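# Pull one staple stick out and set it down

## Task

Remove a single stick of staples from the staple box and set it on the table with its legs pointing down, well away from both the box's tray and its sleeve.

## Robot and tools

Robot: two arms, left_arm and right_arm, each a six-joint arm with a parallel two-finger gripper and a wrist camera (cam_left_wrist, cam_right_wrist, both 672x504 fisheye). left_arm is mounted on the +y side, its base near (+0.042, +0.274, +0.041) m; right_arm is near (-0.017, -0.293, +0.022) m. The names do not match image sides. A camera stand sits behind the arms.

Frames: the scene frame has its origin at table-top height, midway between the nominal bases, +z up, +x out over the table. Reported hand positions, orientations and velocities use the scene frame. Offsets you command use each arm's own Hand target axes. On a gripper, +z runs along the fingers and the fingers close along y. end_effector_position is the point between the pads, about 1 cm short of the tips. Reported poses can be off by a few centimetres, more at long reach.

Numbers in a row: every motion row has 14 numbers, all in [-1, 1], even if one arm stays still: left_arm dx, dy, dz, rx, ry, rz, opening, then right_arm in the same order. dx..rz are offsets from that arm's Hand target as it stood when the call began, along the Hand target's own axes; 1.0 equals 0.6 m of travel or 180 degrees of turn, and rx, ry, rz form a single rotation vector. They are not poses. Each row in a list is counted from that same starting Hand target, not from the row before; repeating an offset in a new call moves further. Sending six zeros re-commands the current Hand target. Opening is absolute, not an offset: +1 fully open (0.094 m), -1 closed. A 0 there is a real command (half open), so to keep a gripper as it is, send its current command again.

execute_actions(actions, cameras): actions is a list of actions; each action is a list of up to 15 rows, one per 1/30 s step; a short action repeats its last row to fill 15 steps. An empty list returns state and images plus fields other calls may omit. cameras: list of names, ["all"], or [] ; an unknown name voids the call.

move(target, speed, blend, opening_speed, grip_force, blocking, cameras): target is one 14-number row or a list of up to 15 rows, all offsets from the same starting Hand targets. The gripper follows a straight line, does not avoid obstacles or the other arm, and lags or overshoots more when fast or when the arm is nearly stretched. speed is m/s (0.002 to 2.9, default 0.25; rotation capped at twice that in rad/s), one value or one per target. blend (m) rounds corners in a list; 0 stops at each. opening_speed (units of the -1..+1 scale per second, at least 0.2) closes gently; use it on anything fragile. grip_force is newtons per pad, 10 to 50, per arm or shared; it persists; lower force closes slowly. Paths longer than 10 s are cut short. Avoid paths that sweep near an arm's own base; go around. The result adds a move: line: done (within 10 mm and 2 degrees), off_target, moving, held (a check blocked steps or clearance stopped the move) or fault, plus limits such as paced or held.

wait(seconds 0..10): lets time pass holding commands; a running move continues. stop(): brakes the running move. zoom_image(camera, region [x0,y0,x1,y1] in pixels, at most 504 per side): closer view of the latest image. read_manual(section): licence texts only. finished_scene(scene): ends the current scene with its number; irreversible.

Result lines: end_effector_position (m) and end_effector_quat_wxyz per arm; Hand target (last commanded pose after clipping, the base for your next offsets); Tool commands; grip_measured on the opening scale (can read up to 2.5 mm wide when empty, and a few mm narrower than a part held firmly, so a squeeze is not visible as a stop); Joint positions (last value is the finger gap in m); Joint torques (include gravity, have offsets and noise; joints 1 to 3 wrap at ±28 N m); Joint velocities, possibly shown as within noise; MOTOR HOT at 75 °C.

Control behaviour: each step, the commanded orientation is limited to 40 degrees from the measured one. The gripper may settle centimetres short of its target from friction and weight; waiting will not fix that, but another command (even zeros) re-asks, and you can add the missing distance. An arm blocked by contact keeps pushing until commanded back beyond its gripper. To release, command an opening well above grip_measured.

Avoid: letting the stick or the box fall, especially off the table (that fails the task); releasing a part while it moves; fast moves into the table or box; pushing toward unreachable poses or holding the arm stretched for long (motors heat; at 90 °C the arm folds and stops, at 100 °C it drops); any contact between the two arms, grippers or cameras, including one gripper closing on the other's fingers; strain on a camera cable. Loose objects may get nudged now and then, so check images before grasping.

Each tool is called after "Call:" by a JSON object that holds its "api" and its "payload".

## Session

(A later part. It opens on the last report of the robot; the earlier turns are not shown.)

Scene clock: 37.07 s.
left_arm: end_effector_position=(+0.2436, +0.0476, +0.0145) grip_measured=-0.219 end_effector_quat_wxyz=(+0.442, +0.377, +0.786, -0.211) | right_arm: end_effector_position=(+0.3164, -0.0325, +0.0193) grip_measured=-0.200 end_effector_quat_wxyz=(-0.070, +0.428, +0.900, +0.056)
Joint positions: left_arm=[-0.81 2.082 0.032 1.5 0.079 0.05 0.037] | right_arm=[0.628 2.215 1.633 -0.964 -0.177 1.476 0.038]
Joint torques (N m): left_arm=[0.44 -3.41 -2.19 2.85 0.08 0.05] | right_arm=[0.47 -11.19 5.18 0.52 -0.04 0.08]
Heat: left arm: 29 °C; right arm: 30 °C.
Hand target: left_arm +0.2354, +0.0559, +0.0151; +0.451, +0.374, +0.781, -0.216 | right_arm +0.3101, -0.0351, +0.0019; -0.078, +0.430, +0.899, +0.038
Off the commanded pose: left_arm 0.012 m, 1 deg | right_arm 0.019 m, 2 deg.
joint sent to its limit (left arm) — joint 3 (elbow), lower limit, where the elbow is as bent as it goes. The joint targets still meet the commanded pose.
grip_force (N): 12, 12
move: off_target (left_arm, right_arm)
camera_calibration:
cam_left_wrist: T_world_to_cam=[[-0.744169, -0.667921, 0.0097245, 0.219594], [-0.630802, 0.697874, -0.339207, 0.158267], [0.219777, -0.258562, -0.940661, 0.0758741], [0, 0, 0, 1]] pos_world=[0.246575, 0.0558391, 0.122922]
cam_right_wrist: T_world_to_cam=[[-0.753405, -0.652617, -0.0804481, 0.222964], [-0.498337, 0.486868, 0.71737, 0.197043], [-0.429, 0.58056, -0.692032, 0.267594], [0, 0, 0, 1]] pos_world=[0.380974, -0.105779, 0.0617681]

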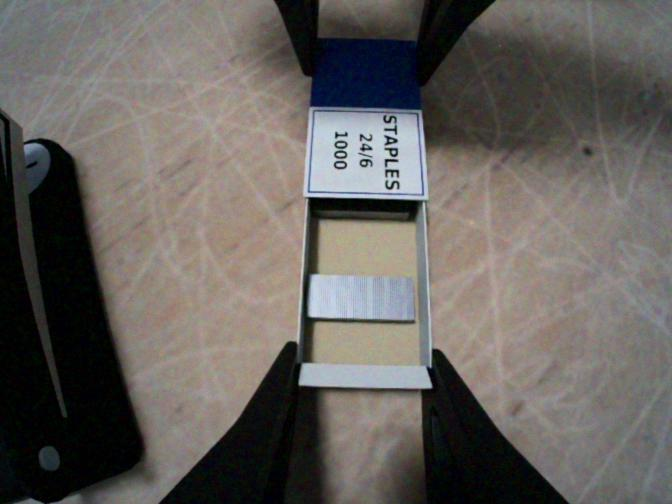

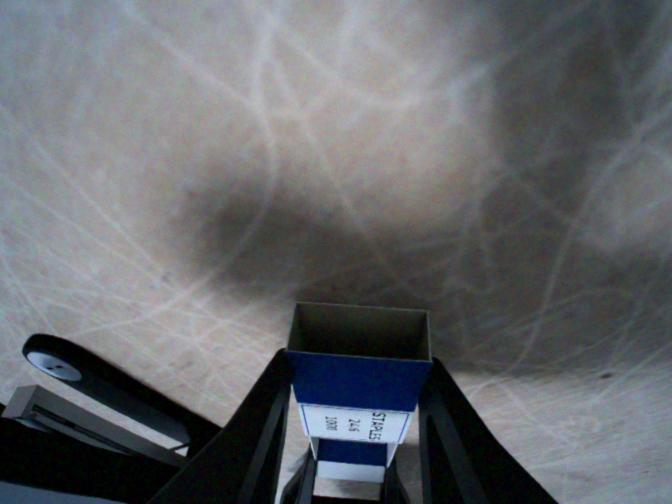

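Call:
{"api": "move", "payload": {"target": [-0.01,0,0.0173,0,0,0,0.1,0,0,0,0,0,0,-0.21], "opening_speed": 0.3}}

Call:
{"api": "move", "payload": {"target": [[-0.144,0,-0.083,0,0,0,0.1,0,0,0,0,0,0,0.1],[-0.185,0.274,-0.347,0,0,0,0.1,0,0,0,0,0,0,0.1]], "blend": 0.03, "opening_speed": 0.3, "cameras": ["all"]}}

Scene clock: 38.97 s.
left_arm: end_effector_position=(+0.2440, +0.0470, +0.0137) grip_measured=+0.098 end_effector_quat_wxyz=(+0.440, +0.375, +0.788, -0.212) | right_arm: end_effector_position=(+0.3165, -0.0325, +0.0193) grip_measured=-0.200 end_effector_quat_wxyz=(-0.069, +0.428, +0.900, +0.056)
Joint positions: left_arm=[-0.81 2.087 0.036 1.5 0.08 0.045 0.052] | right_arm=[0.628 2.215 1.633 -0.964 -0.177 1.476 0.038]
Joint torques (N m): left_arm=[-0.38 -2.29 0.28 2.88 -0.03 0.02] | right_arm=[0.46 -11.19 5.18 0.52 -0.05 0.09]
Heat: left arm: 30 °C; right arm: 30 °C.
Hand target: left_arm +0.2428, +0.0467, +0.0150; +0.450, +0.375, +0.781, -0.216 | right_arm +0.3102, -0.0351, +0.0019; -0.078, +0.430, +0.899, +0.038
Off the commanded pose: left_arm 0.002 m, 1 deg | right_arm 0.019 m, 2 deg.
joint sent to its limit (left arm) — joint 4 (wrist pitch), upper limit. The joint targets still meet the commanded pose.
grip_force (N): 12, 12
move: off_target (right_arm)

Scene clock: 43.30 s.
left_arm: end_effector_position=(+0.2891, +0.2468, +0.2017) grip_measured=+0.098 end_effector_quat_wxyz=(+0.435, +0.373, +0.792, -0.213) | right_arm: end_effector_position=(+0.3165, -0.0325, +0.0193) grip_measured=+0.097 end_effector_quat_wxyz=(-0.069, +0.428, +0.900, +0.056)
Joint positions: left_arm=[0.532 1.154 0.774 -0.982 0.996 1.308 0.052] | right_arm=[0.628 2.215 1.633 -0.964 -0.177 1.476 0.052]
Joint torques (N m): left_arm=[0.53 -2.66 8.68 0.63 0.66 0.09] | right_arm=[0.46 -11.18 5.18 0.52 -0.05 0.08]
Heat: left arm: 29 °C; right arm: 30 °C.
Hand target: left_arm +0.2931, +0.2469, +0.2153; +0.451, +0.374, +0.781, -0.216 | right_arm +0.3102, -0.0351, +0.0019; -0.078, +0.430, +0.899, +0.038
Off the commanded pose: left_arm 0.014 m, 2 deg | right_arm 0.019 m, 2 deg.
grip_force (N): 12, 12
move: off_target (left_arm, right_arm); blend cut to 0 m at target 1
camera_calibration:
cam_left_wrist: T_world_to_cam=[[-0.740281, -0.671897, 0.0231991, 0.381737], [-0.640775, 0.694707, -0.326787, 0.112642], [0.203451, -0.25678, -0.944813, 0.29868], [0, 0, 0, 1]] pos_world=[0.294004, 0.25493, 0.310151]
cam_right_wrist: T_world_to_cam=[[-0.753354, -0.652619, -0.080905, 0.223038], [-0.498648, 0.486697, 0.71727, 0.197101], [-0.428728, 0.580702, -0.692082, 0.26745], [0, 0, 0, 1]] pos_world=[0.380974, -0.105678, 0.0617678]

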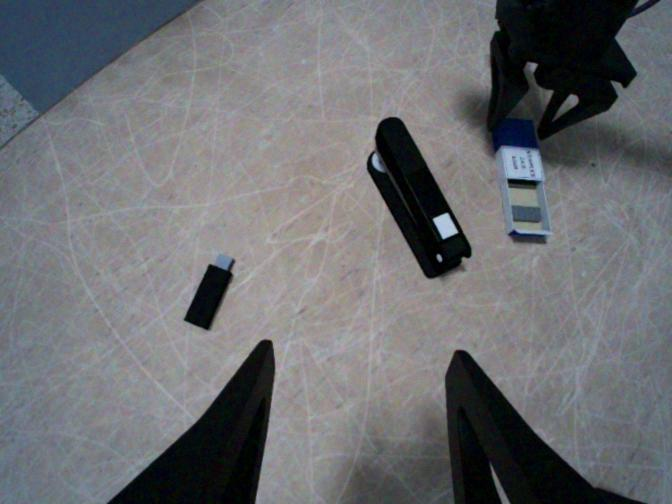

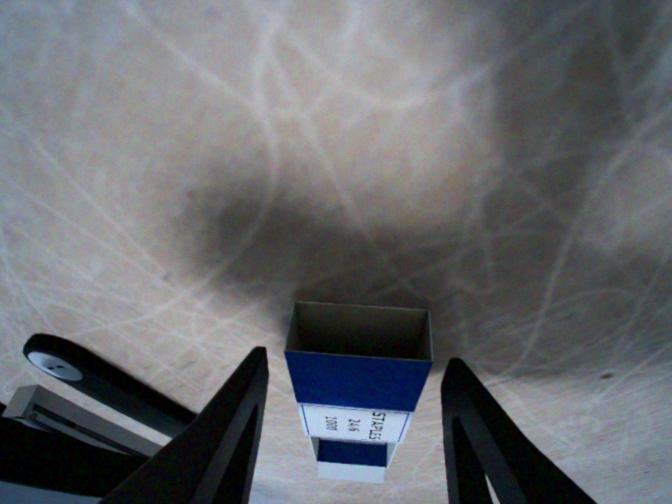

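Call:
{"api": "move", "payload": {"target": [[0,0,0,0,0,0,0.1,0.0289,0,-0.164,0,0,0,0.1],[0,0,0,0,0,0,0.1,0.1696,-0.0027,-0.1361,-0.044,-0.1306,-0.5026,-0.2]], "speed": 0.15, "cameras": ["all"]}}

Scene clock: 53.97 s.
left_arm: end_effector_position=(+0.2889, +0.2468, +0.2018) grip_measured=+0.098 end_effector_quat_wxyz=(+0.435, +0.373, +0.791, -0.213) | right_arm: end_effector_position=(+0.2552, +0.0298, +0.0882) grip_measured=-0.197 end_effector_quat_wxyz=(+0.146, -0.324, +0.933, +0.051)
Joint positions: left_arm=[0.532 1.154 0.774 -0.984 0.996 1.31 0.052] | right_arm=[0.938 1.894 1.398 -0.772 0.068 0.218 0.038]
Joint torques (N m): left_arm=[0.55 -2.62 8.69 0.62 0.66 0.09] | right_arm=[0.61 -15.05 5.65 1.04 0.15 -0.06]
Heat: left arm: 29 °C; right arm: 30 °C.
Hand target: left_arm +0.2931, +0.2469, +0.2152; +0.451, +0.374, +0.781, -0.216 | right_arm +0.2549, +0.0310, +0.0999; +0.164, -0.327, +0.929, +0.058
Off the commanded pose: left_arm 0.014 m, 2 deg | right_arm 0.012 m, 2 deg.
grip_force (N): 12, 12
move: off_target (left_arm, right_arm); target 2's new opening was sent with right_arm's hand 0.012 m and 2 deg from that target
camera_calibration:
cam_left_wrist: T_world_to_cam=[[-0.740972, -0.671153, 0.0226904, 0.381694], [-0.639975, 0.695507, -0.326652, 0.112104], [0.203452, -0.256561, -0.944872, 0.298658], [0, 0, 0, 1]] pos_world=[0.293805, 0.25483, 0.310152]
cam_right_wrist: T_world_to_cam=[[0.657178, -0.753459, -0.0203919, -0.139198], [-0.710986, -0.62866, 0.315096, 0.209731], [-0.250232, -0.192576, -0.948841, 0.252873], [0, 0, 0, 1]] pos_world=[0.30387, 0.0756671, 0.171012]

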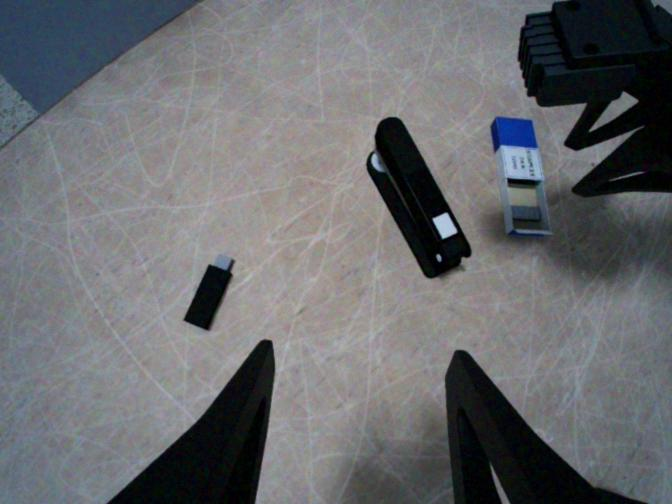

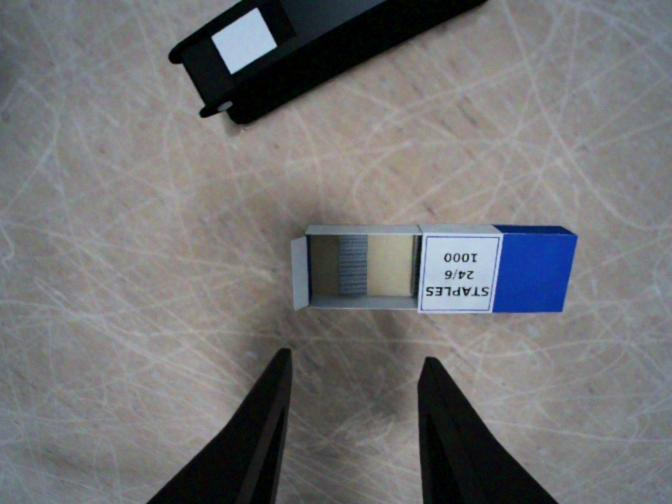

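Call:
{"api": "move", "payload": {"target": [0,0,0,0,0,0,0.1,0.0238,-0.0013,0.08,0,0,0,-0.51], "speed": 0.08, "cameras": ["cam_right_wrist"]}}

Scene clock: 56.90 s.
left_arm: end_effector_position=(+0.2889, +0.2468, +0.2018) grip_measured=+0.098 end_effector_quat_wxyz=(+0.435, +0.373, +0.791, -0.213) | right_arm: end_effector_position=(+0.2592, +0.0348, +0.0653) grip_measured=-0.507 end_effector_quat_wxyz=(+0.174, -0.323, +0.928, +0.068)
Joint positions: left_arm=[0.532 1.154 0.774 -0.984 0.996 1.31 0.052] | right_arm=[0.938 1.894 1.279 -0.587 0.068 0.214 0.023]
Joint torques (N m): left_arm=[0.55 -2.61 8.69 0.62 0.66 0.09] | right_arm=[0.2 -9.01 5.71 1.14 0.14 -0.07]
Heat: left arm: 29 °C; right arm: 30 °C.
Hand target: left_arm +0.2931, +0.2469, +0.2152; +0.451, +0.374, +0.781, -0.216 | right_arm +0.2577, +0.0321, +0.0499; +0.164, -0.327, +0.929, +0.057
Off the commanded pose: left_arm 0.014 m, 2 deg | right_arm 0.016 m, 2 deg.
grip_force (N): 12, 12
move: off_target (left_arm, right_arm)
camera_calibration:
cam_right_wrist: T_world_to_cam=[[0.660992, -0.749761, -0.0307934, -0.138958], [-0.720651, -0.645698, 0.252463, 0.230151], [-0.20917, -0.144684, -0.967117, 0.22193], [0, 0, 0, 1]] pos_world=[0.304129, 0.0765328, 0.152249]
Images, in order (width x height): cam_right_wrist 672x504.

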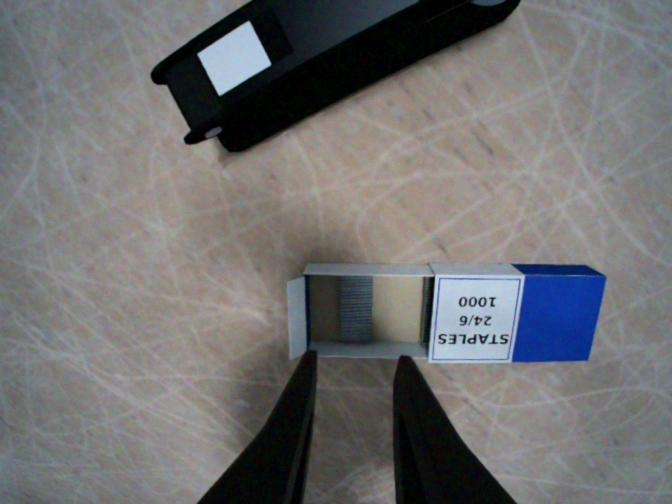

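Call:
{"api": "move", "payload": {"target": [0,0,0,0,0,0,0.1,0.0275,-0.002,0.061,0,0,0,-0.51], "speed": 0.06, "cameras": ["cam_right_wrist"]}}

Call:
{"api": "zoom_image", "payload": {"camera": "cam_right_wrist", "region": [270, 260, 470, 460]}}

Scene clock: 58.50 s.
left_arm: end_effector_position=(+0.2889, +0.2468, +0.2018) grip_measured=+0.098 end_effector_quat_wxyz=(+0.435, +0.373, +0.791, -0.213) | right_arm: end_effector_position=(+0.2577, +0.0329, +0.0233) grip_measured=-0.507 end_effector_quat_wxyz=(+0.172, -0.324, +0.928, +0.067)
Joint positions: left_arm=[0.532 1.154 0.774 -0.984 0.996 1.31 0.052] | right_arm=[0.938 1.959 1.187 -0.434 0.068 0.213 0.023]
Joint torques (N m): left_arm=[0.54 -2.62 8.68 0.62 0.66 0.09] | right_arm=[0.06 -9.5 5.41 1.14 0.13 -0.07]
Heat: left arm: 29 °C; right arm: 30 °C.
Hand target: left_arm +0.2931, +0.2469, +0.2152; +0.451, +0.374, +0.781, -0.216 | right_arm +0.2562, +0.0294, +0.0099; +0.164, -0.327, +0.929, +0.058
Off the commanded pose: left_arm 0.014 m, 2 deg | right_arm 0.014 m, 1 deg.
grip_force (N): 12, 12
move: off_target (left_arm, right_arm)
camera_calibration:
cam_right_wrist: T_world_to_cam=[[0.661961, -0.748961, -0.0294129, -0.140964], [-0.719119, -0.645673, 0.256855, 0.237872], [-0.211366, -0.148877, -0.966002, 0.181468], [0, 0, 0, 1]] pos_world=[0.302727, 0.0750268, 0.110054]
Images, in order (width x height): cam_right_wrist 672x504.

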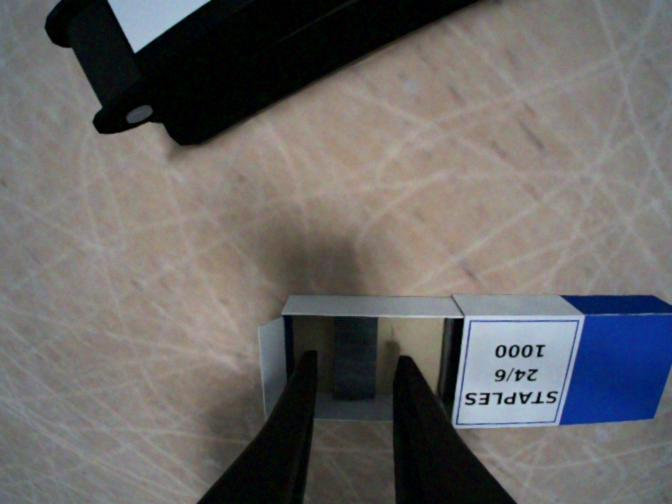

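Scaled by 2.520 from the camera's 672x504 image, which has a finer 960x720 frame.

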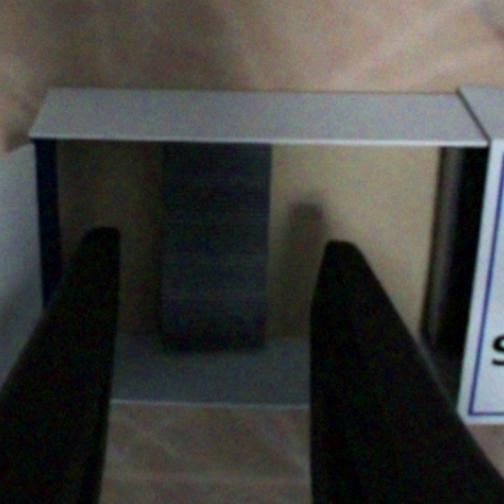

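Call:
{"api": "move", "payload": {"target": [0,0,0,0,0,0,0.1,0.006,0.002,0.0105,0,0,0,-0.51], "speed": 0.04, "cameras": ["cam_right_wrist"]}}

Call:
{"api": "zoom_image", "payload": {"camera": "cam_right_wrist", "region": [270, 260, 470, 460]}}

Scene clock: 59.67 s.
left_arm: end_effector_position=(+0.2889, +0.2468, +0.2018) grip_measured=+0.098 end_effector_quat_wxyz=(+0.435, +0.373, +0.791, -0.213) | right_arm: end_effector_position=(+0.2578, +0.0330, +0.0174) grip_measured=-0.507 end_effector_quat_wxyz=(+0.173, -0.324, +0.928, +0.068)
Joint positions: left_arm=[0.532 1.154 0.774 -0.984 0.996 1.31 0.052] | right_arm=[0.938 1.969 1.173 -0.407 0.068 0.213 0.023]
Joint torques (N m): left_arm=[0.57 -2.62 8.69 0.62 0.65 0.09] | right_arm=[0.46 -9.35 5.24 1.16 0.15 -0.02]
Heat: left arm: 29 °C; right arm: 30 °C.
Hand target: left_arm +0.2931, +0.2469, +0.2152; +0.451, +0.374, +0.781, -0.216 | right_arm +0.2546, +0.0296, +0.0028; +0.164, -0.327, +0.929, +0.058
Off the commanded pose: left_arm 0.014 m, 2 deg | right_arm 0.015 m, 2 deg.
grip_force (N): 12, 12
move: off_target (left_arm, right_arm)
camera_calibration:
cam_right_wrist: T_world_to_cam=[[0.662007, -0.748898, -0.0299819, -0.141099], [-0.719694, -0.646342, 0.253543, 0.239774], [-0.209256, -0.146269, -0.966859, 0.175179], [0, 0, 0, 1]] pos_world=[0.30263, 0.0749305, 0.10435]
Images, in order (width x height): cam_right_wrist 672x504.

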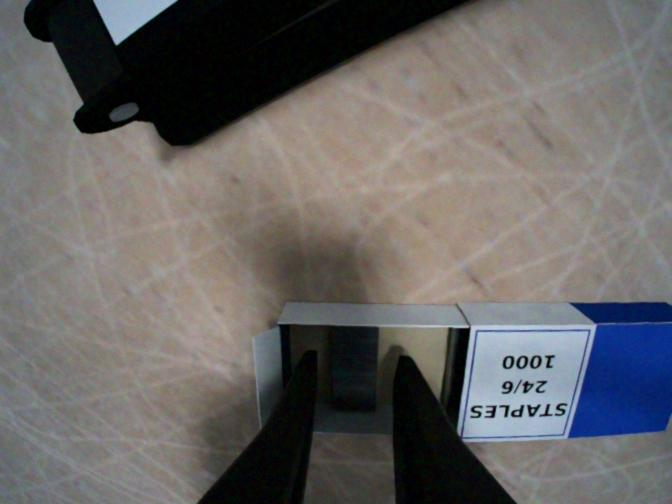

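Scaled by 2.520 from the camera's 672x504 image, which has a finer 960x720 frame.

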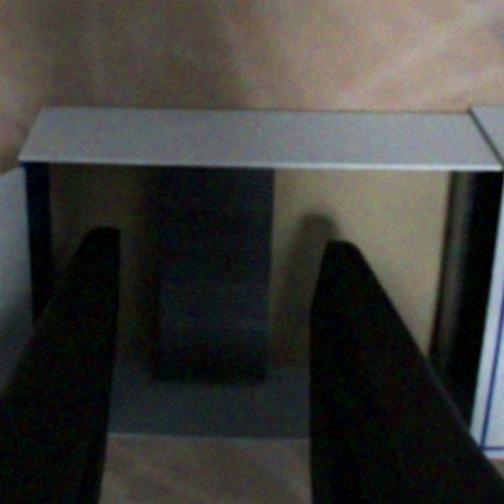

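Call:
{"api": "move", "payload": {"target": [0,0,0,0,0,0,0.1,0.0087,0,0.0045,0,0,0,-0.51], "speed": 0.04, "cameras": ["cam_right_wrist"]}}

Call:
{"api": "zoom_image", "payload": {"camera": "cam_right_wrist", "region": [270, 260, 470, 460]}}

Scene clock: 60.70 s.
left_arm: end_effector_position=(+0.2889, +0.2468, +0.2018) grip_measured=+0.098 end_effector_quat_wxyz=(+0.435, +0.373, +0.791, -0.213) | right_arm: end_effector_position=(+0.2555, +0.0301, +0.0122) grip_measured=-0.507 end_effector_quat_wxyz=(+0.172, -0.324, +0.928, +0.067)
Joint positions: left_arm=[0.532 1.154 0.774 -0.984 0.996 1.31 0.052] | right_arm=[0.938 1.969 1.149 -0.385 0.068 0.213 0.023]
Joint torques (N m): left_arm=[0.54 -2.61 8.68 0.63 0.66 0.09] | right_arm=[0.69 -9.47 5.09 1.15 0.15 0]
Heat: left arm: 29 °C; right arm: 30 °C.
Hand target: left_arm +0.2931, +0.2469, +0.2152; +0.451, +0.374, +0.781, -0.216 | right_arm +0.2514, +0.0270, -0.0015; +0.164, -0.327, +0.929, +0.057
Off the commanded pose: left_arm 0.014 m, 2 deg | right_arm 0.015 m, 2 deg.
grip_force (N): 12, 12
move: off_target (left_arm, right_arm)
camera_calibration:
cam_right_wrist: T_world_to_cam=[[0.661922, -0.748998, -0.0293393, -0.141997], [-0.719505, -0.645859, 0.255301, 0.237529], [-0.210169, -0.14788, -0.966416, 0.169554], [0, 0, 0, 1]] pos_world=[0.300529, 0.0721282, 0.0990522]
Images, in order (width x height): cam_right_wrist 672x504.

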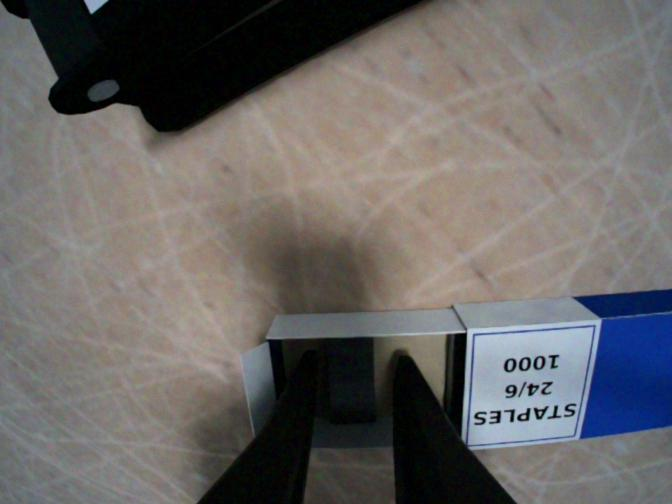

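Scaled by 2.520 from the camera's 672x504 image, which has a finer 960x720 frame.

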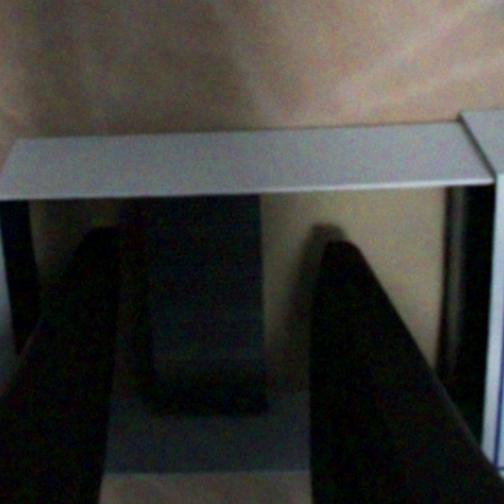

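Call:
{"api": "move", "payload": {"target": [0,0,0,0,0,0,0.1,0,0,0,0,0,0,-0.8], "grip_force": 20, "opening_speed": 0.3, "cameras": ["cam_right_wrist"]}}

Call:
{"api": "zoom_image", "payload": {"camera": "cam_right_wrist", "region": [270, 260, 470, 460]}}

Scene clock: 62.03 s.
left_arm: end_effector_position=(+0.2889, +0.2468, +0.2018) grip_measured=+0.098 end_effector_quat_wxyz=(+0.435, +0.373, +0.791, -0.213) | right_arm: end_effector_position=(+0.2557, +0.0303, +0.0123) grip_measured=-0.725 end_effector_quat_wxyz=(+0.173, -0.324, +0.928, +0.068)
Joint positions: left_arm=[0.532 1.154 0.774 -0.984 0.996 1.31 0.052] | right_arm=[0.938 1.969 1.149 -0.384 0.068 0.213 0.013]
Joint torques (N m): left_arm=[0.54 -2.62 8.7 0.62 0.66 0.09] | right_arm=[0.7 -9.47 5.09 1.14 0.15 0]
Heat: left arm: 29 °C; right arm: 30 °C.
Hand target: left_arm +0.2931, +0.2469, +0.2152; +0.451, +0.374, +0.781, -0.216 | right_arm +0.2515, +0.0271, -0.0015; +0.164, -0.327, +0.929, +0.058
Off the commanded pose: left_arm 0.014 m, 2 deg | right_arm 0.015 m, 2 deg.
grip_force (N): 20, 20
move: off_target (left_arm, right_arm)
camera_calibration:
cam_right_wrist: T_world_to_cam=[[0.661915, -0.748996, -0.0295471, -0.141959], [-0.719717, -0.646067, 0.254177, 0.237806], [-0.209467, -0.146978, -0.966706, 0.169535], [0, 0, 0, 1]] pos_world=[0.30063, 0.0722295, 0.0992511]
Images, in order (width x height): cam_right_wrist 672x504.

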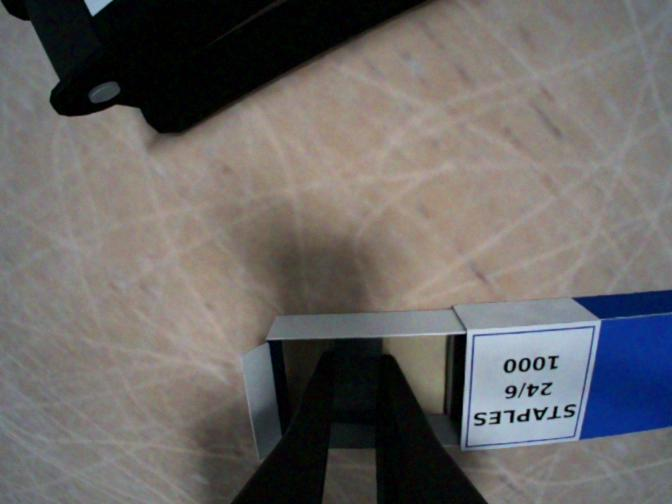

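Scaled by 2.520 from the camera's 672x504 image, which has a finer 960x720 frame.

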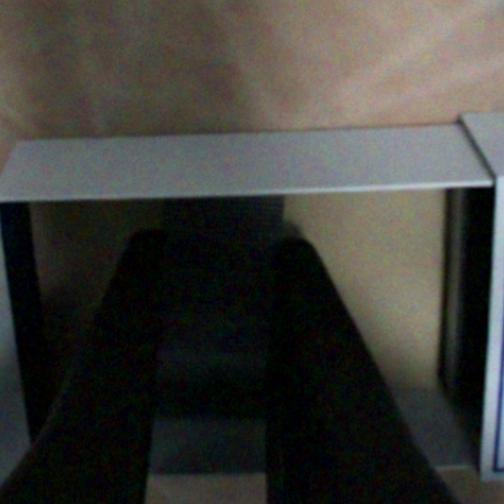

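Call:
{"api": "move", "payload": {"target": [0,0,0,0,0,0,0.1,-0.0456,0,-0.1253,0,0,0,-0.8], "speed": 0.08, "cameras": ["cam_right_wrist","cam_left_wrist"]}}

Call:
{"api": "zoom_image", "payload": {"camera": "cam_right_wrist", "region": [270, 220, 470, 420]}}

Scene clock: 63.90 s.
left_arm: end_effector_position=(+0.2889, +0.2468, +0.2018) grip_measured=+0.098 end_effector_quat_wxyz=(+0.435, +0.373, +0.791, -0.213) | right_arm: end_effector_position=(+0.2490, +0.0219, +0.0603) grip_measured=-0.725 end_effector_quat_wxyz=(+0.147, -0.327, +0.932, +0.051)
Joint positions: left_arm=[0.532 1.154 0.774 -0.984 0.996 1.31 0.052] | right_arm=[0.938 1.889 1.274 -0.65 0.068 0.213 0.013]
Joint torques (N m): left_arm=[0.55 -2.62 8.69 0.63 0.66 0.09] | right_arm=[0.7 -14.12 8.46 0.79 0.15 0.01]
Heat: left arm: 29 °C; right arm: 31 °C.
Hand target: left_arm +0.2931, +0.2469, +0.2152; +0.451, +0.374, +0.781, -0.216 | right_arm +0.2513, +0.0271, +0.0784; +0.164, -0.327, +0.929, +0.058
Off the commanded pose: left_arm 0.014 m, 2 deg | right_arm 0.019 m, 2 deg.
grip_force (N): 20, 20
move: off_target (left_arm, right_arm)
camera_calibration:
cam_left_wrist: T_world_to_cam=[[-0.740972, -0.671153, 0.0226904, 0.381694], [-0.639975, 0.695507, -0.326652, 0.112104], [0.203452, -0.256561, -0.944872, 0.298658], [0, 0, 0, 1]] pos_world=[0.293805, 0.25483, 0.310152]
cam_right_wrist: T_world_to_cam=[[0.661045, -0.750111, -0.0188122, -0.142771], [-0.708732, -0.63242, 0.312642, 0.208798], [-0.246413, -0.193337, -0.949685, 0.222468], [0, 0, 0, 1]] pos_world=[0.297179, 0.0679657, 0.14331]

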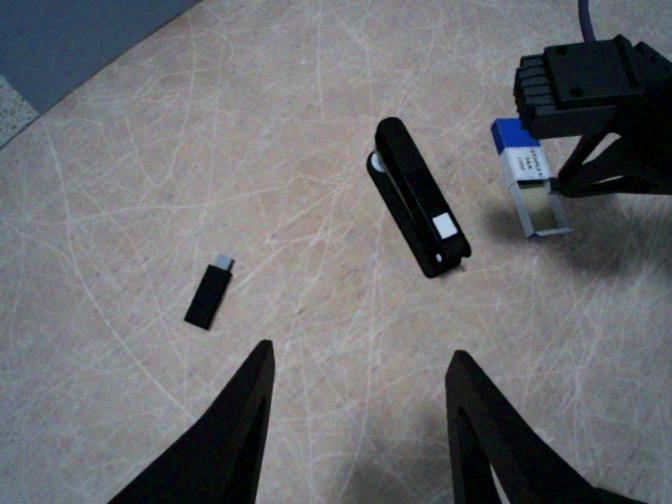

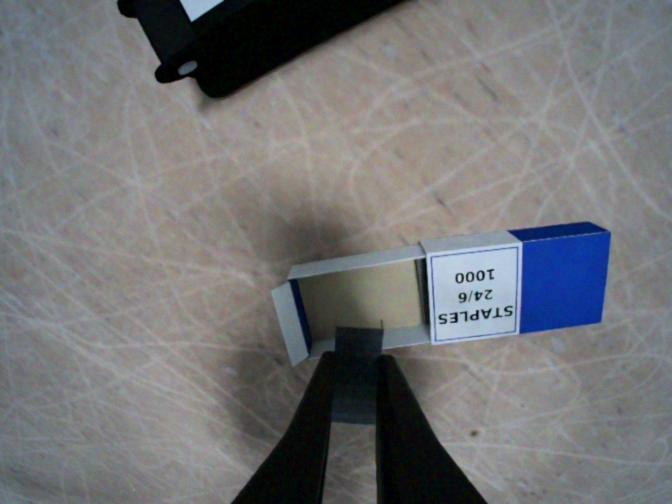

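Scaled by 2.520 from the camera's 672x504 image, which has a finer 960x720 frame.

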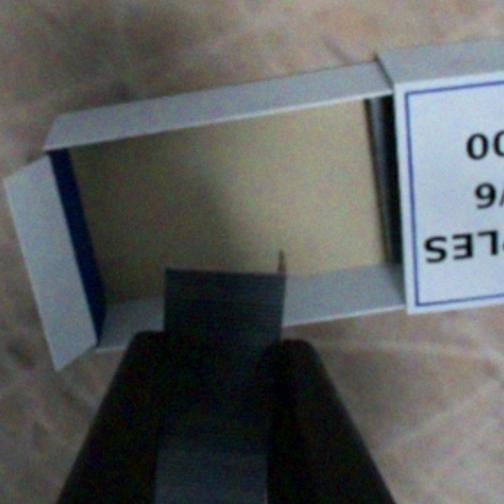

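Call:
{"api": "move", "payload": {"target": [0,0,0,0,0,0,0.1,0.2317,-0.261,-0.141,0,0,0,-0.8], "speed": 0.2, "cameras": ["cam_right_wrist"]}}

Scene clock: 66.20 s.
left_arm: end_effector_position=(+0.2889, +0.2468, +0.2018) grip_measured=+0.098 end_effector_quat_wxyz=(+0.435, +0.373, +0.791, -0.213) | right_arm: end_effector_position=(+0.2323, -0.1932, +0.1116) grip_measured=-0.725 end_effector_quat_wxyz=(+0.170, -0.326, +0.928, +0.053)
Joint positions: left_arm=[0.532 1.154 0.774 -0.984 0.996 1.31 0.052] | right_arm=[0.341 1.25 0.834 -0.815 -0.116 -0.356 0.013]
Joint torques (N m): left_arm=[0.54 -2.65 8.69 0.63 0.66 0.09] | right_arm=[-0.61 -6.22 5.96 0.84 -0.16 -0.05]
Heat: left arm: 29 °C; right arm: 31 °C.
Hand target: left_arm +0.2931, +0.2469, +0.2152; +0.451, +0.374, +0.781, -0.216 | right_arm +0.2251, -0.1949, +0.1104; +0.164, -0.327, +0.929, +0.058
Off the commanded pose: left_arm 0.014 m, 2 deg | right_arm 0.008 m, 1 deg.
grip_force (N): 20, 20
move: off_target (left_arm)
camera_calibration:
cam_right_wrist: T_world_to_cam=[[0.661329, -0.750088, -0.00347963, -0.293863], [-0.721491, -0.637371, 0.270572, 0.0515819], [-0.205171, -0.176427, -0.962693, 0.220689], [0, 0, 0, 1]] pos_world=[0.276835, -0.148611, 0.197477]
Images, in order (width x height): cam_right_wrist 672x504.

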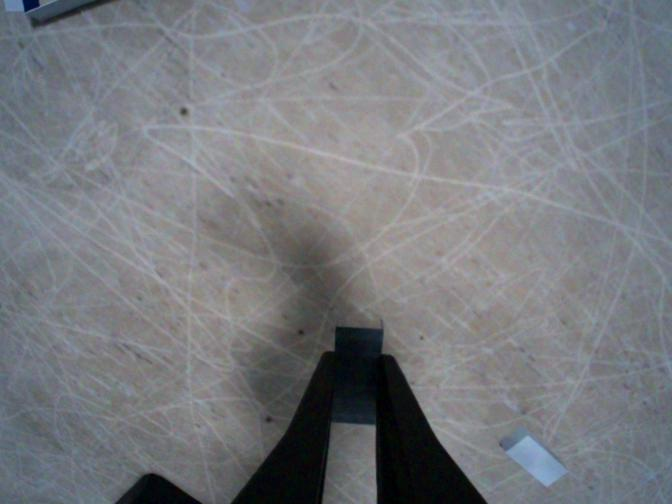

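Call:
{"api": "move", "payload": {"target": [0,0,0,0,0,0,0.1,0.0428,0,0.1175,0,0,0,-0.8], "speed": 0.12, "cameras": ["cam_right_wrist"]}}

Scene clock: 67.77 s.
left_arm: end_effector_position=(+0.2889, +0.2468, +0.2018) grip_measured=+0.098 end_effector_quat_wxyz=(+0.435, +0.373, +0.791, -0.213) | right_arm: end_effector_position=(+0.2265, -0.1949, +0.0402) grip_measured=-0.725 end_effector_quat_wxyz=(+0.167, -0.327, +0.929, +0.053)
Joint positions: left_arm=[0.532 1.154 0.774 -0.984 0.996 1.31 0.052] | right_arm=[0.341 1.339 0.596 -0.494 -0.117 -0.358 0.013]
Joint torques (N m): left_arm=[0.55 -2.62 8.68 0.63 0.66 0.08] | right_arm=[-0.66 -3.9 5.56 1.09 -0.15 -0.07]
Heat: left arm: 29 °C; right arm: 31 °C.
Hand target: left_arm +0.2931, +0.2469, +0.2152; +0.451, +0.374, +0.781, -0.216 | right_arm +0.2251, -0.1950, +0.0353; +0.164, -0.327, +0.929, +0.058
Off the commanded pose: left_arm 0.014 m, 2 deg | right_arm 0.005 m, 1 deg.
grip_force (N): 20, 20
move: off_target (left_arm)
camera_calibration:
cam_right_wrist: T_world_to_cam=[[0.662687, -0.748876, -0.00546405, -0.291537], [-0.718918, -0.638186, 0.275456, 0.064616], [-0.20977, -0.178613, -0.961298, 0.151017], [0, 0, 0, 1]] pos_world=[0.27133, -0.150114, 0.12578]
Images, in order (width x height): cam_right_wrist 672x504.

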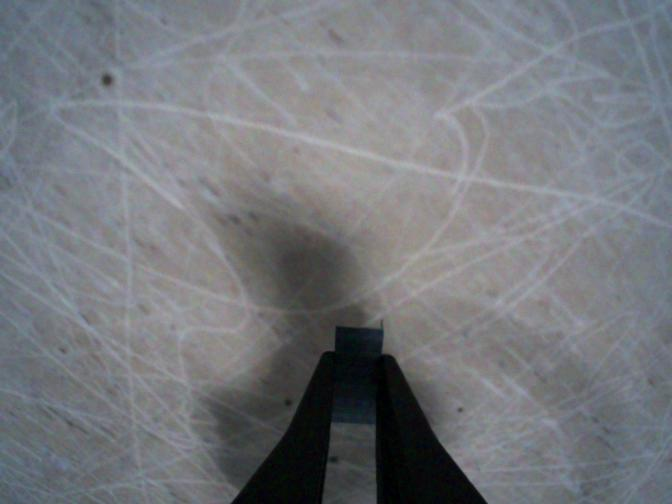

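Call:
{"api": "move", "payload": {"target": [0,0,0,0,0,0,0.1,0.0143,0,0.0392,0,0,0,-0.8], "speed": 0.04, "cameras": ["cam_right_wrist"]}}

Call:
{"api": "zoom_image", "payload": {"camera": "cam_right_wrist", "region": [230, 240, 480, 490]}}

Scene clock: 69.23 s.
left_arm: end_effector_position=(+0.2889, +0.2468, +0.2018) grip_measured=+0.098 end_effector_quat_wxyz=(+0.435, +0.373, +0.791, -0.213) | right_arm: end_effector_position=(+0.2277, -0.1945, +0.0156) grip_measured=-0.725 end_effector_quat_wxyz=(+0.168, -0.327, +0.928, +0.053)
Joint positions: left_arm=[0.532 1.154 0.774 -0.984 0.996 1.31 0.052] | right_arm=[0.341 1.413 0.535 -0.357 -0.117 -0.358 0.013]
Joint torques (N m): left_arm=[0.53 -2.62 8.69 0.62 0.66 0.08] | right_arm=[-0.66 -4.22 4.98 1.07 -0.16 -0.07]
Heat: left arm: 29 °C; right arm: 31 °C.
Hand target: left_arm +0.2931, +0.2469, +0.2152; +0.451, +0.374, +0.781, -0.216 | right_arm +0.2251, -0.1950, +0.0103; +0.164, -0.327, +0.929, +0.058
Off the commanded pose: left_arm 0.014 m, 2 deg | right_arm 0.006 m, 1 deg.
grip_force (N): 20, 20
move: off_target (left_arm)
camera_calibration:
cam_right_wrist: T_world_to_cam=[[0.662817, -0.748765, -0.00503065, -0.292164], [-0.719263, -0.638541, 0.273726, 0.0726571], [-0.208169, -0.177812, -0.961794, 0.127405], [0, 0, 0, 1]] pos_world=[0.272432, -0.149713, 0.101179]
Images, in order (width x height): cam_right_wrist 672x504.

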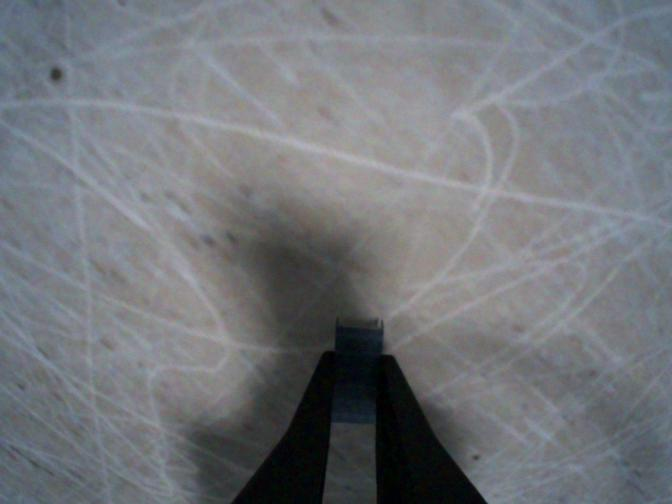

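Scaled by 2.016 from the camera's 672x504 image, which has a finer 960x720 frame.

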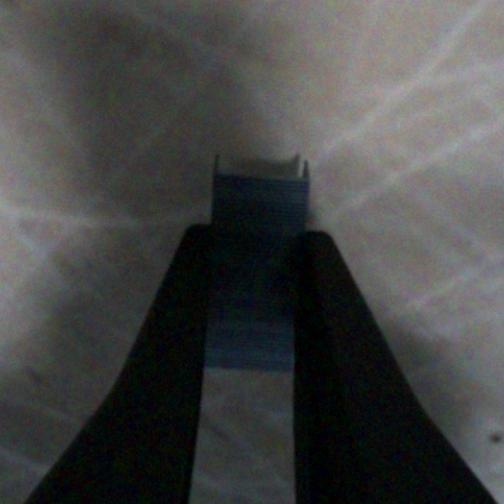

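Call:
{"api": "move", "payload": {"target": [0,0,0,0,0,0,0.1,0.0017,0,0.0047,0,0,0,-0.8], "speed": 0.03, "cameras": ["cam_right_wrist"]}}

Call:
{"api": "zoom_image", "payload": {"camera": "cam_right_wrist", "region": [230, 240, 480, 490]}}

Scene clock: 70.33 s.
left_arm: end_effector_position=(+0.2889, +0.2468, +0.2018) grip_measured=+0.098 end_effector_quat_wxyz=(+0.435, +0.373, +0.791, -0.213) | right_arm: end_effector_position=(+0.2282, -0.1943, +0.0131) grip_measured=-0.725 end_effector_quat_wxyz=(+0.169, -0.327, +0.928, +0.053)
Joint positions: left_arm=[0.532 1.154 0.774 -0.984 0.996 1.31 0.052] | right_arm=[0.341 1.422 0.529 -0.34 -0.117 -0.358 0.013]
Joint torques (N m): left_arm=[0.53 -2.62 8.68 0.62 0.66 0.09] | right_arm=[-0.66 -4.21 4.9 1.1 -0.16 -0.06]
Heat: left arm: 29 °C; right arm: 31 °C.
Hand target: left_arm +0.2931, +0.2469, +0.2152; +0.451, +0.374, +0.781, -0.216 | right_arm +0.2252, -0.1949, +0.0073; +0.164, -0.327, +0.929, +0.058
Off the commanded pose: left_arm 0.014 m, 2 deg | right_arm 0.007 m, 1 deg.
grip_force (N): 20, 20
move: off_target (left_arm)
camera_calibration:
cam_right_wrist: T_world_to_cam=[[0.662794, -0.748789, -0.00424465, -0.292376], [-0.719802, -0.638678, 0.271983, 0.0738951], [-0.206369, -0.177213, -0.962293, 0.124824], [0, 0, 0, 1]] pos_world=[0.272735, -0.149612, 0.0987778]
Images, in order (width x height): cam_right_wrist 672x504.

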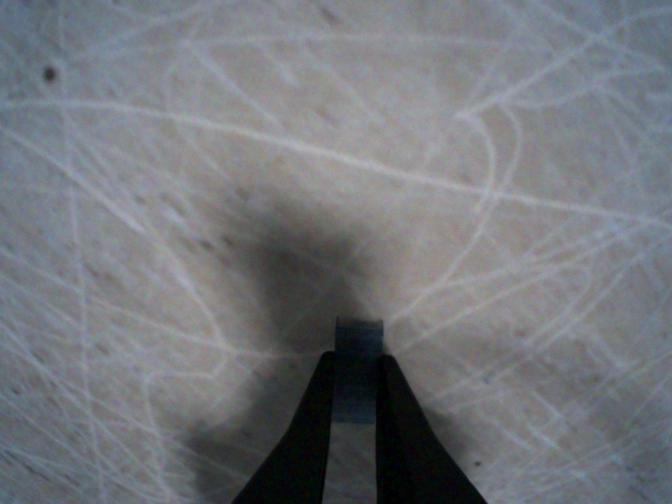

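Scaled by 2.016 from the camera's 672x504 image, which has a finer 960x720 frame.

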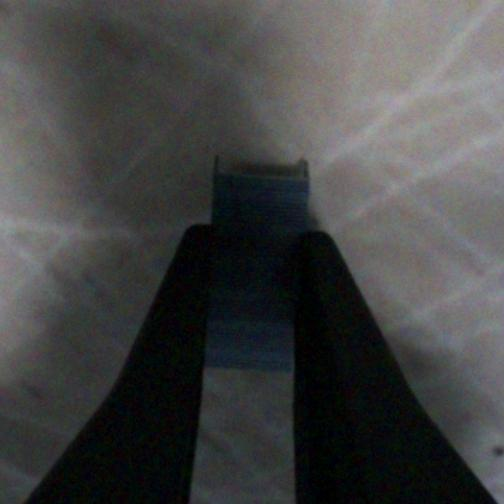

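Call:
{"api": "move", "payload": {"target": [0,0,0,0,0,0,0.1,0.0012,0,0.0033,0,0,0,-0.8], "speed": 0.03, "cameras": ["cam_right_wrist"]}}

Call:
{"api": "zoom_image", "payload": {"camera": "cam_right_wrist", "region": [230, 240, 480, 490]}}

Scene clock: 71.20 s.
left_arm: end_effector_position=(+0.2889, +0.2468, +0.2018) grip_measured=+0.098 end_effector_quat_wxyz=(+0.435, +0.373, +0.791, -0.213) | right_arm: end_effector_position=(+0.2298, -0.1938, +0.0123) grip_measured=-0.725 end_effector_quat_wxyz=(+0.171, -0.327, +0.928, +0.053)
Joint positions: left_arm=[0.532 1.154 0.774 -0.984 0.996 1.31 0.052] | right_arm=[0.341 1.429 0.529 -0.329 -0.117 -0.358 0.013]
Joint torques (N m): left_arm=[0.54 -2.62 8.7 0.62 0.66 0.09] | right_arm=[-0.66 -4.23 4.52 1.13 -0.16 -0.06]
Heat: left arm: 29 °C; right arm: 30 °C.
Hand target: left_arm +0.2931, +0.2469, +0.2152; +0.451, +0.374, +0.781, -0.216 | right_arm +0.2251, -0.1950, +0.0052; +0.164, -0.327, +0.929, +0.058
Off the commanded pose: left_arm 0.014 m, 2 deg | right_arm 0.009 m, 1 deg.
grip_force (N): 20, 20
move: off_target (left_arm)
camera_calibration:
cam_right_wrist: T_world_to_cam=[[0.662847, -0.748751, -0.00249636, -0.293123], [-0.720838, -0.639031, 0.268387, 0.0758122], [-0.202551, -0.1761, -0.963308, 0.1239], [0, 0, 0, 1]] pos_world=[0.27404, -0.149211, 0.0982753]
Images, in order (width x height): cam_right_wrist 672x504.

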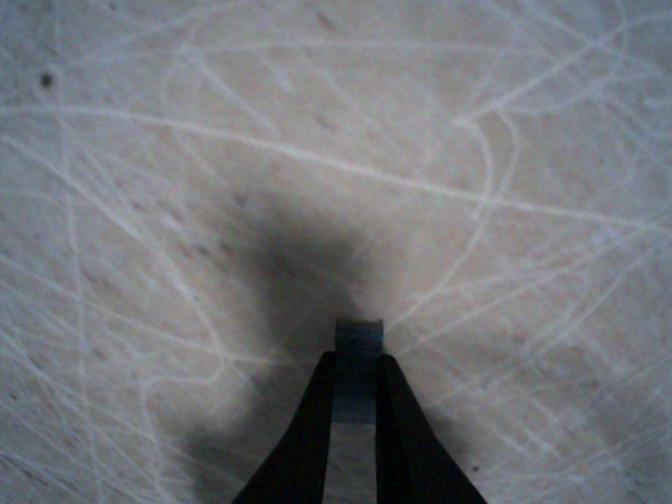

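Scaled by 2.016 from the camera's 672x504 image, which has a finer 960x720 frame.

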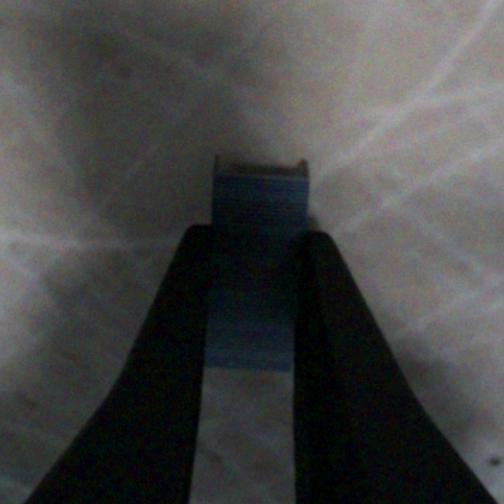

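Call:
{"api": "move", "payload": {"target": [0,0,0,0,0,0,0.1,-0.0012,0,-0.0033,0,0,0,-0.55], "opening_speed": 0.2}}

Call:
{"api": "move", "payload": {"target": [0,0,0,0,0,0,0.1,-0.057,0,-0.1567,0,0,0,-0.5], "speed": 0.1, "cameras": ["cam_right_wrist"]}}

Call:
{"api": "zoom_image", "payload": {"camera": "cam_right_wrist", "region": [280, 200, 440, 360]}}

Scene clock: 72.80 s.
left_arm: end_effector_position=(+0.2889, +0.2468, +0.2018) grip_measured=+0.098 end_effector_quat_wxyz=(+0.435, +0.373, +0.791, -0.213) | right_arm: end_effector_position=(+0.2299, -0.1938, +0.0123) grip_measured=-0.553 end_effector_quat_wxyz=(+0.171, -0.327, +0.928, +0.053)
Joint positions: left_arm=[0.532 1.154 0.774 -0.984 0.996 1.31 0.052] | right_arm=[0.341 1.429 0.529 -0.329 -0.117 -0.358 0.021]
Joint torques (N m): left_arm=[0.54 -2.62 8.69 0.63 0.66 0.09] | right_arm=[-0.65 -4.77 4.9 1.01 -0.15 -0.07]
Heat: left arm: 29 °C; right arm: 30 °C.
Hand target: left_arm +0.2931, +0.2469, +0.2152; +0.451, +0.374, +0.781, -0.216 | right_arm +0.2251, -0.1950, +0.0073; +0.164, -0.327, +0.929, +0.058
Off the commanded pose: left_arm 0.014 m, 2 deg | right_arm 0.007 m, 1 deg.
grip_force (N): 20, 20
move: off_target (left_arm)

Scene clock: 74.60 s.
left_arm: end_effector_position=(+0.2889, +0.2468, +0.2018) grip_measured=+0.098 end_effector_quat_wxyz=(+0.435, +0.373, +0.791, -0.213) | right_arm: end_effector_position=(+0.2224, -0.1961, +0.0969) grip_measured=-0.503 end_effector_quat_wxyz=(+0.152, -0.327, +0.931, +0.053)
Joint positions: left_arm=[0.532 1.154 0.774 -0.984 0.996 1.31 0.052] | right_arm=[0.341 1.253 0.787 -0.801 -0.117 -0.358 0.023]
Joint torques (N m): left_arm=[0.54 -2.62 8.69 0.62 0.66 0.08] | right_arm=[-0.64 -6.2 8.66 0.79 -0.16 -0.06]
Heat: left arm: 29 °C; right arm: 31 °C.
Hand target: left_arm +0.2931, +0.2469, +0.2152; +0.451, +0.374, +0.781, -0.216 | right_arm +0.2250, -0.1950, +0.1073; +0.164, -0.327, +0.929, +0.058
Off the commanded pose: left_arm 0.014 m, 2 deg | right_arm 0.011 m, 1 deg.
grip_force (N): 20, 20
move: off_target (left_arm, right_arm)
camera_calibration:
cam_right_wrist: T_world_to_cam=[[0.662464, -0.748871, -0.018288, -0.288083], [-0.710446, -0.635839, 0.301621, 0.0414191], [-0.237504, -0.186821, -0.953252, 0.208089], [0, 0, 0, 1]] pos_world=[0.269692, -0.150526, 0.1806]
Images, in order (width x height): cam_right_wrist 672x504.

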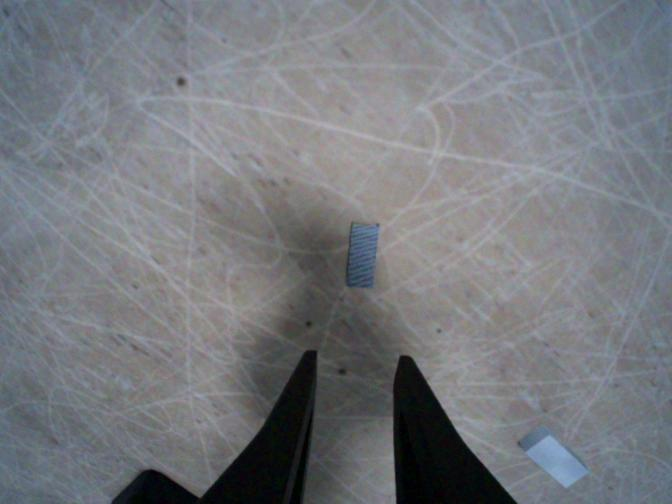

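Scaled by 3.150 from the camera's 672x504 image, which has a finer 960x720 frame.

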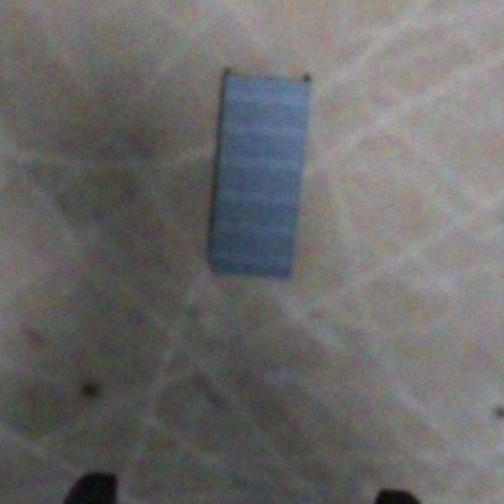

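Stick lies flat, legs down.

Call:
{"api": "finished_scene", "payload": {"scene": 1}}

The scene is finished: the task was done.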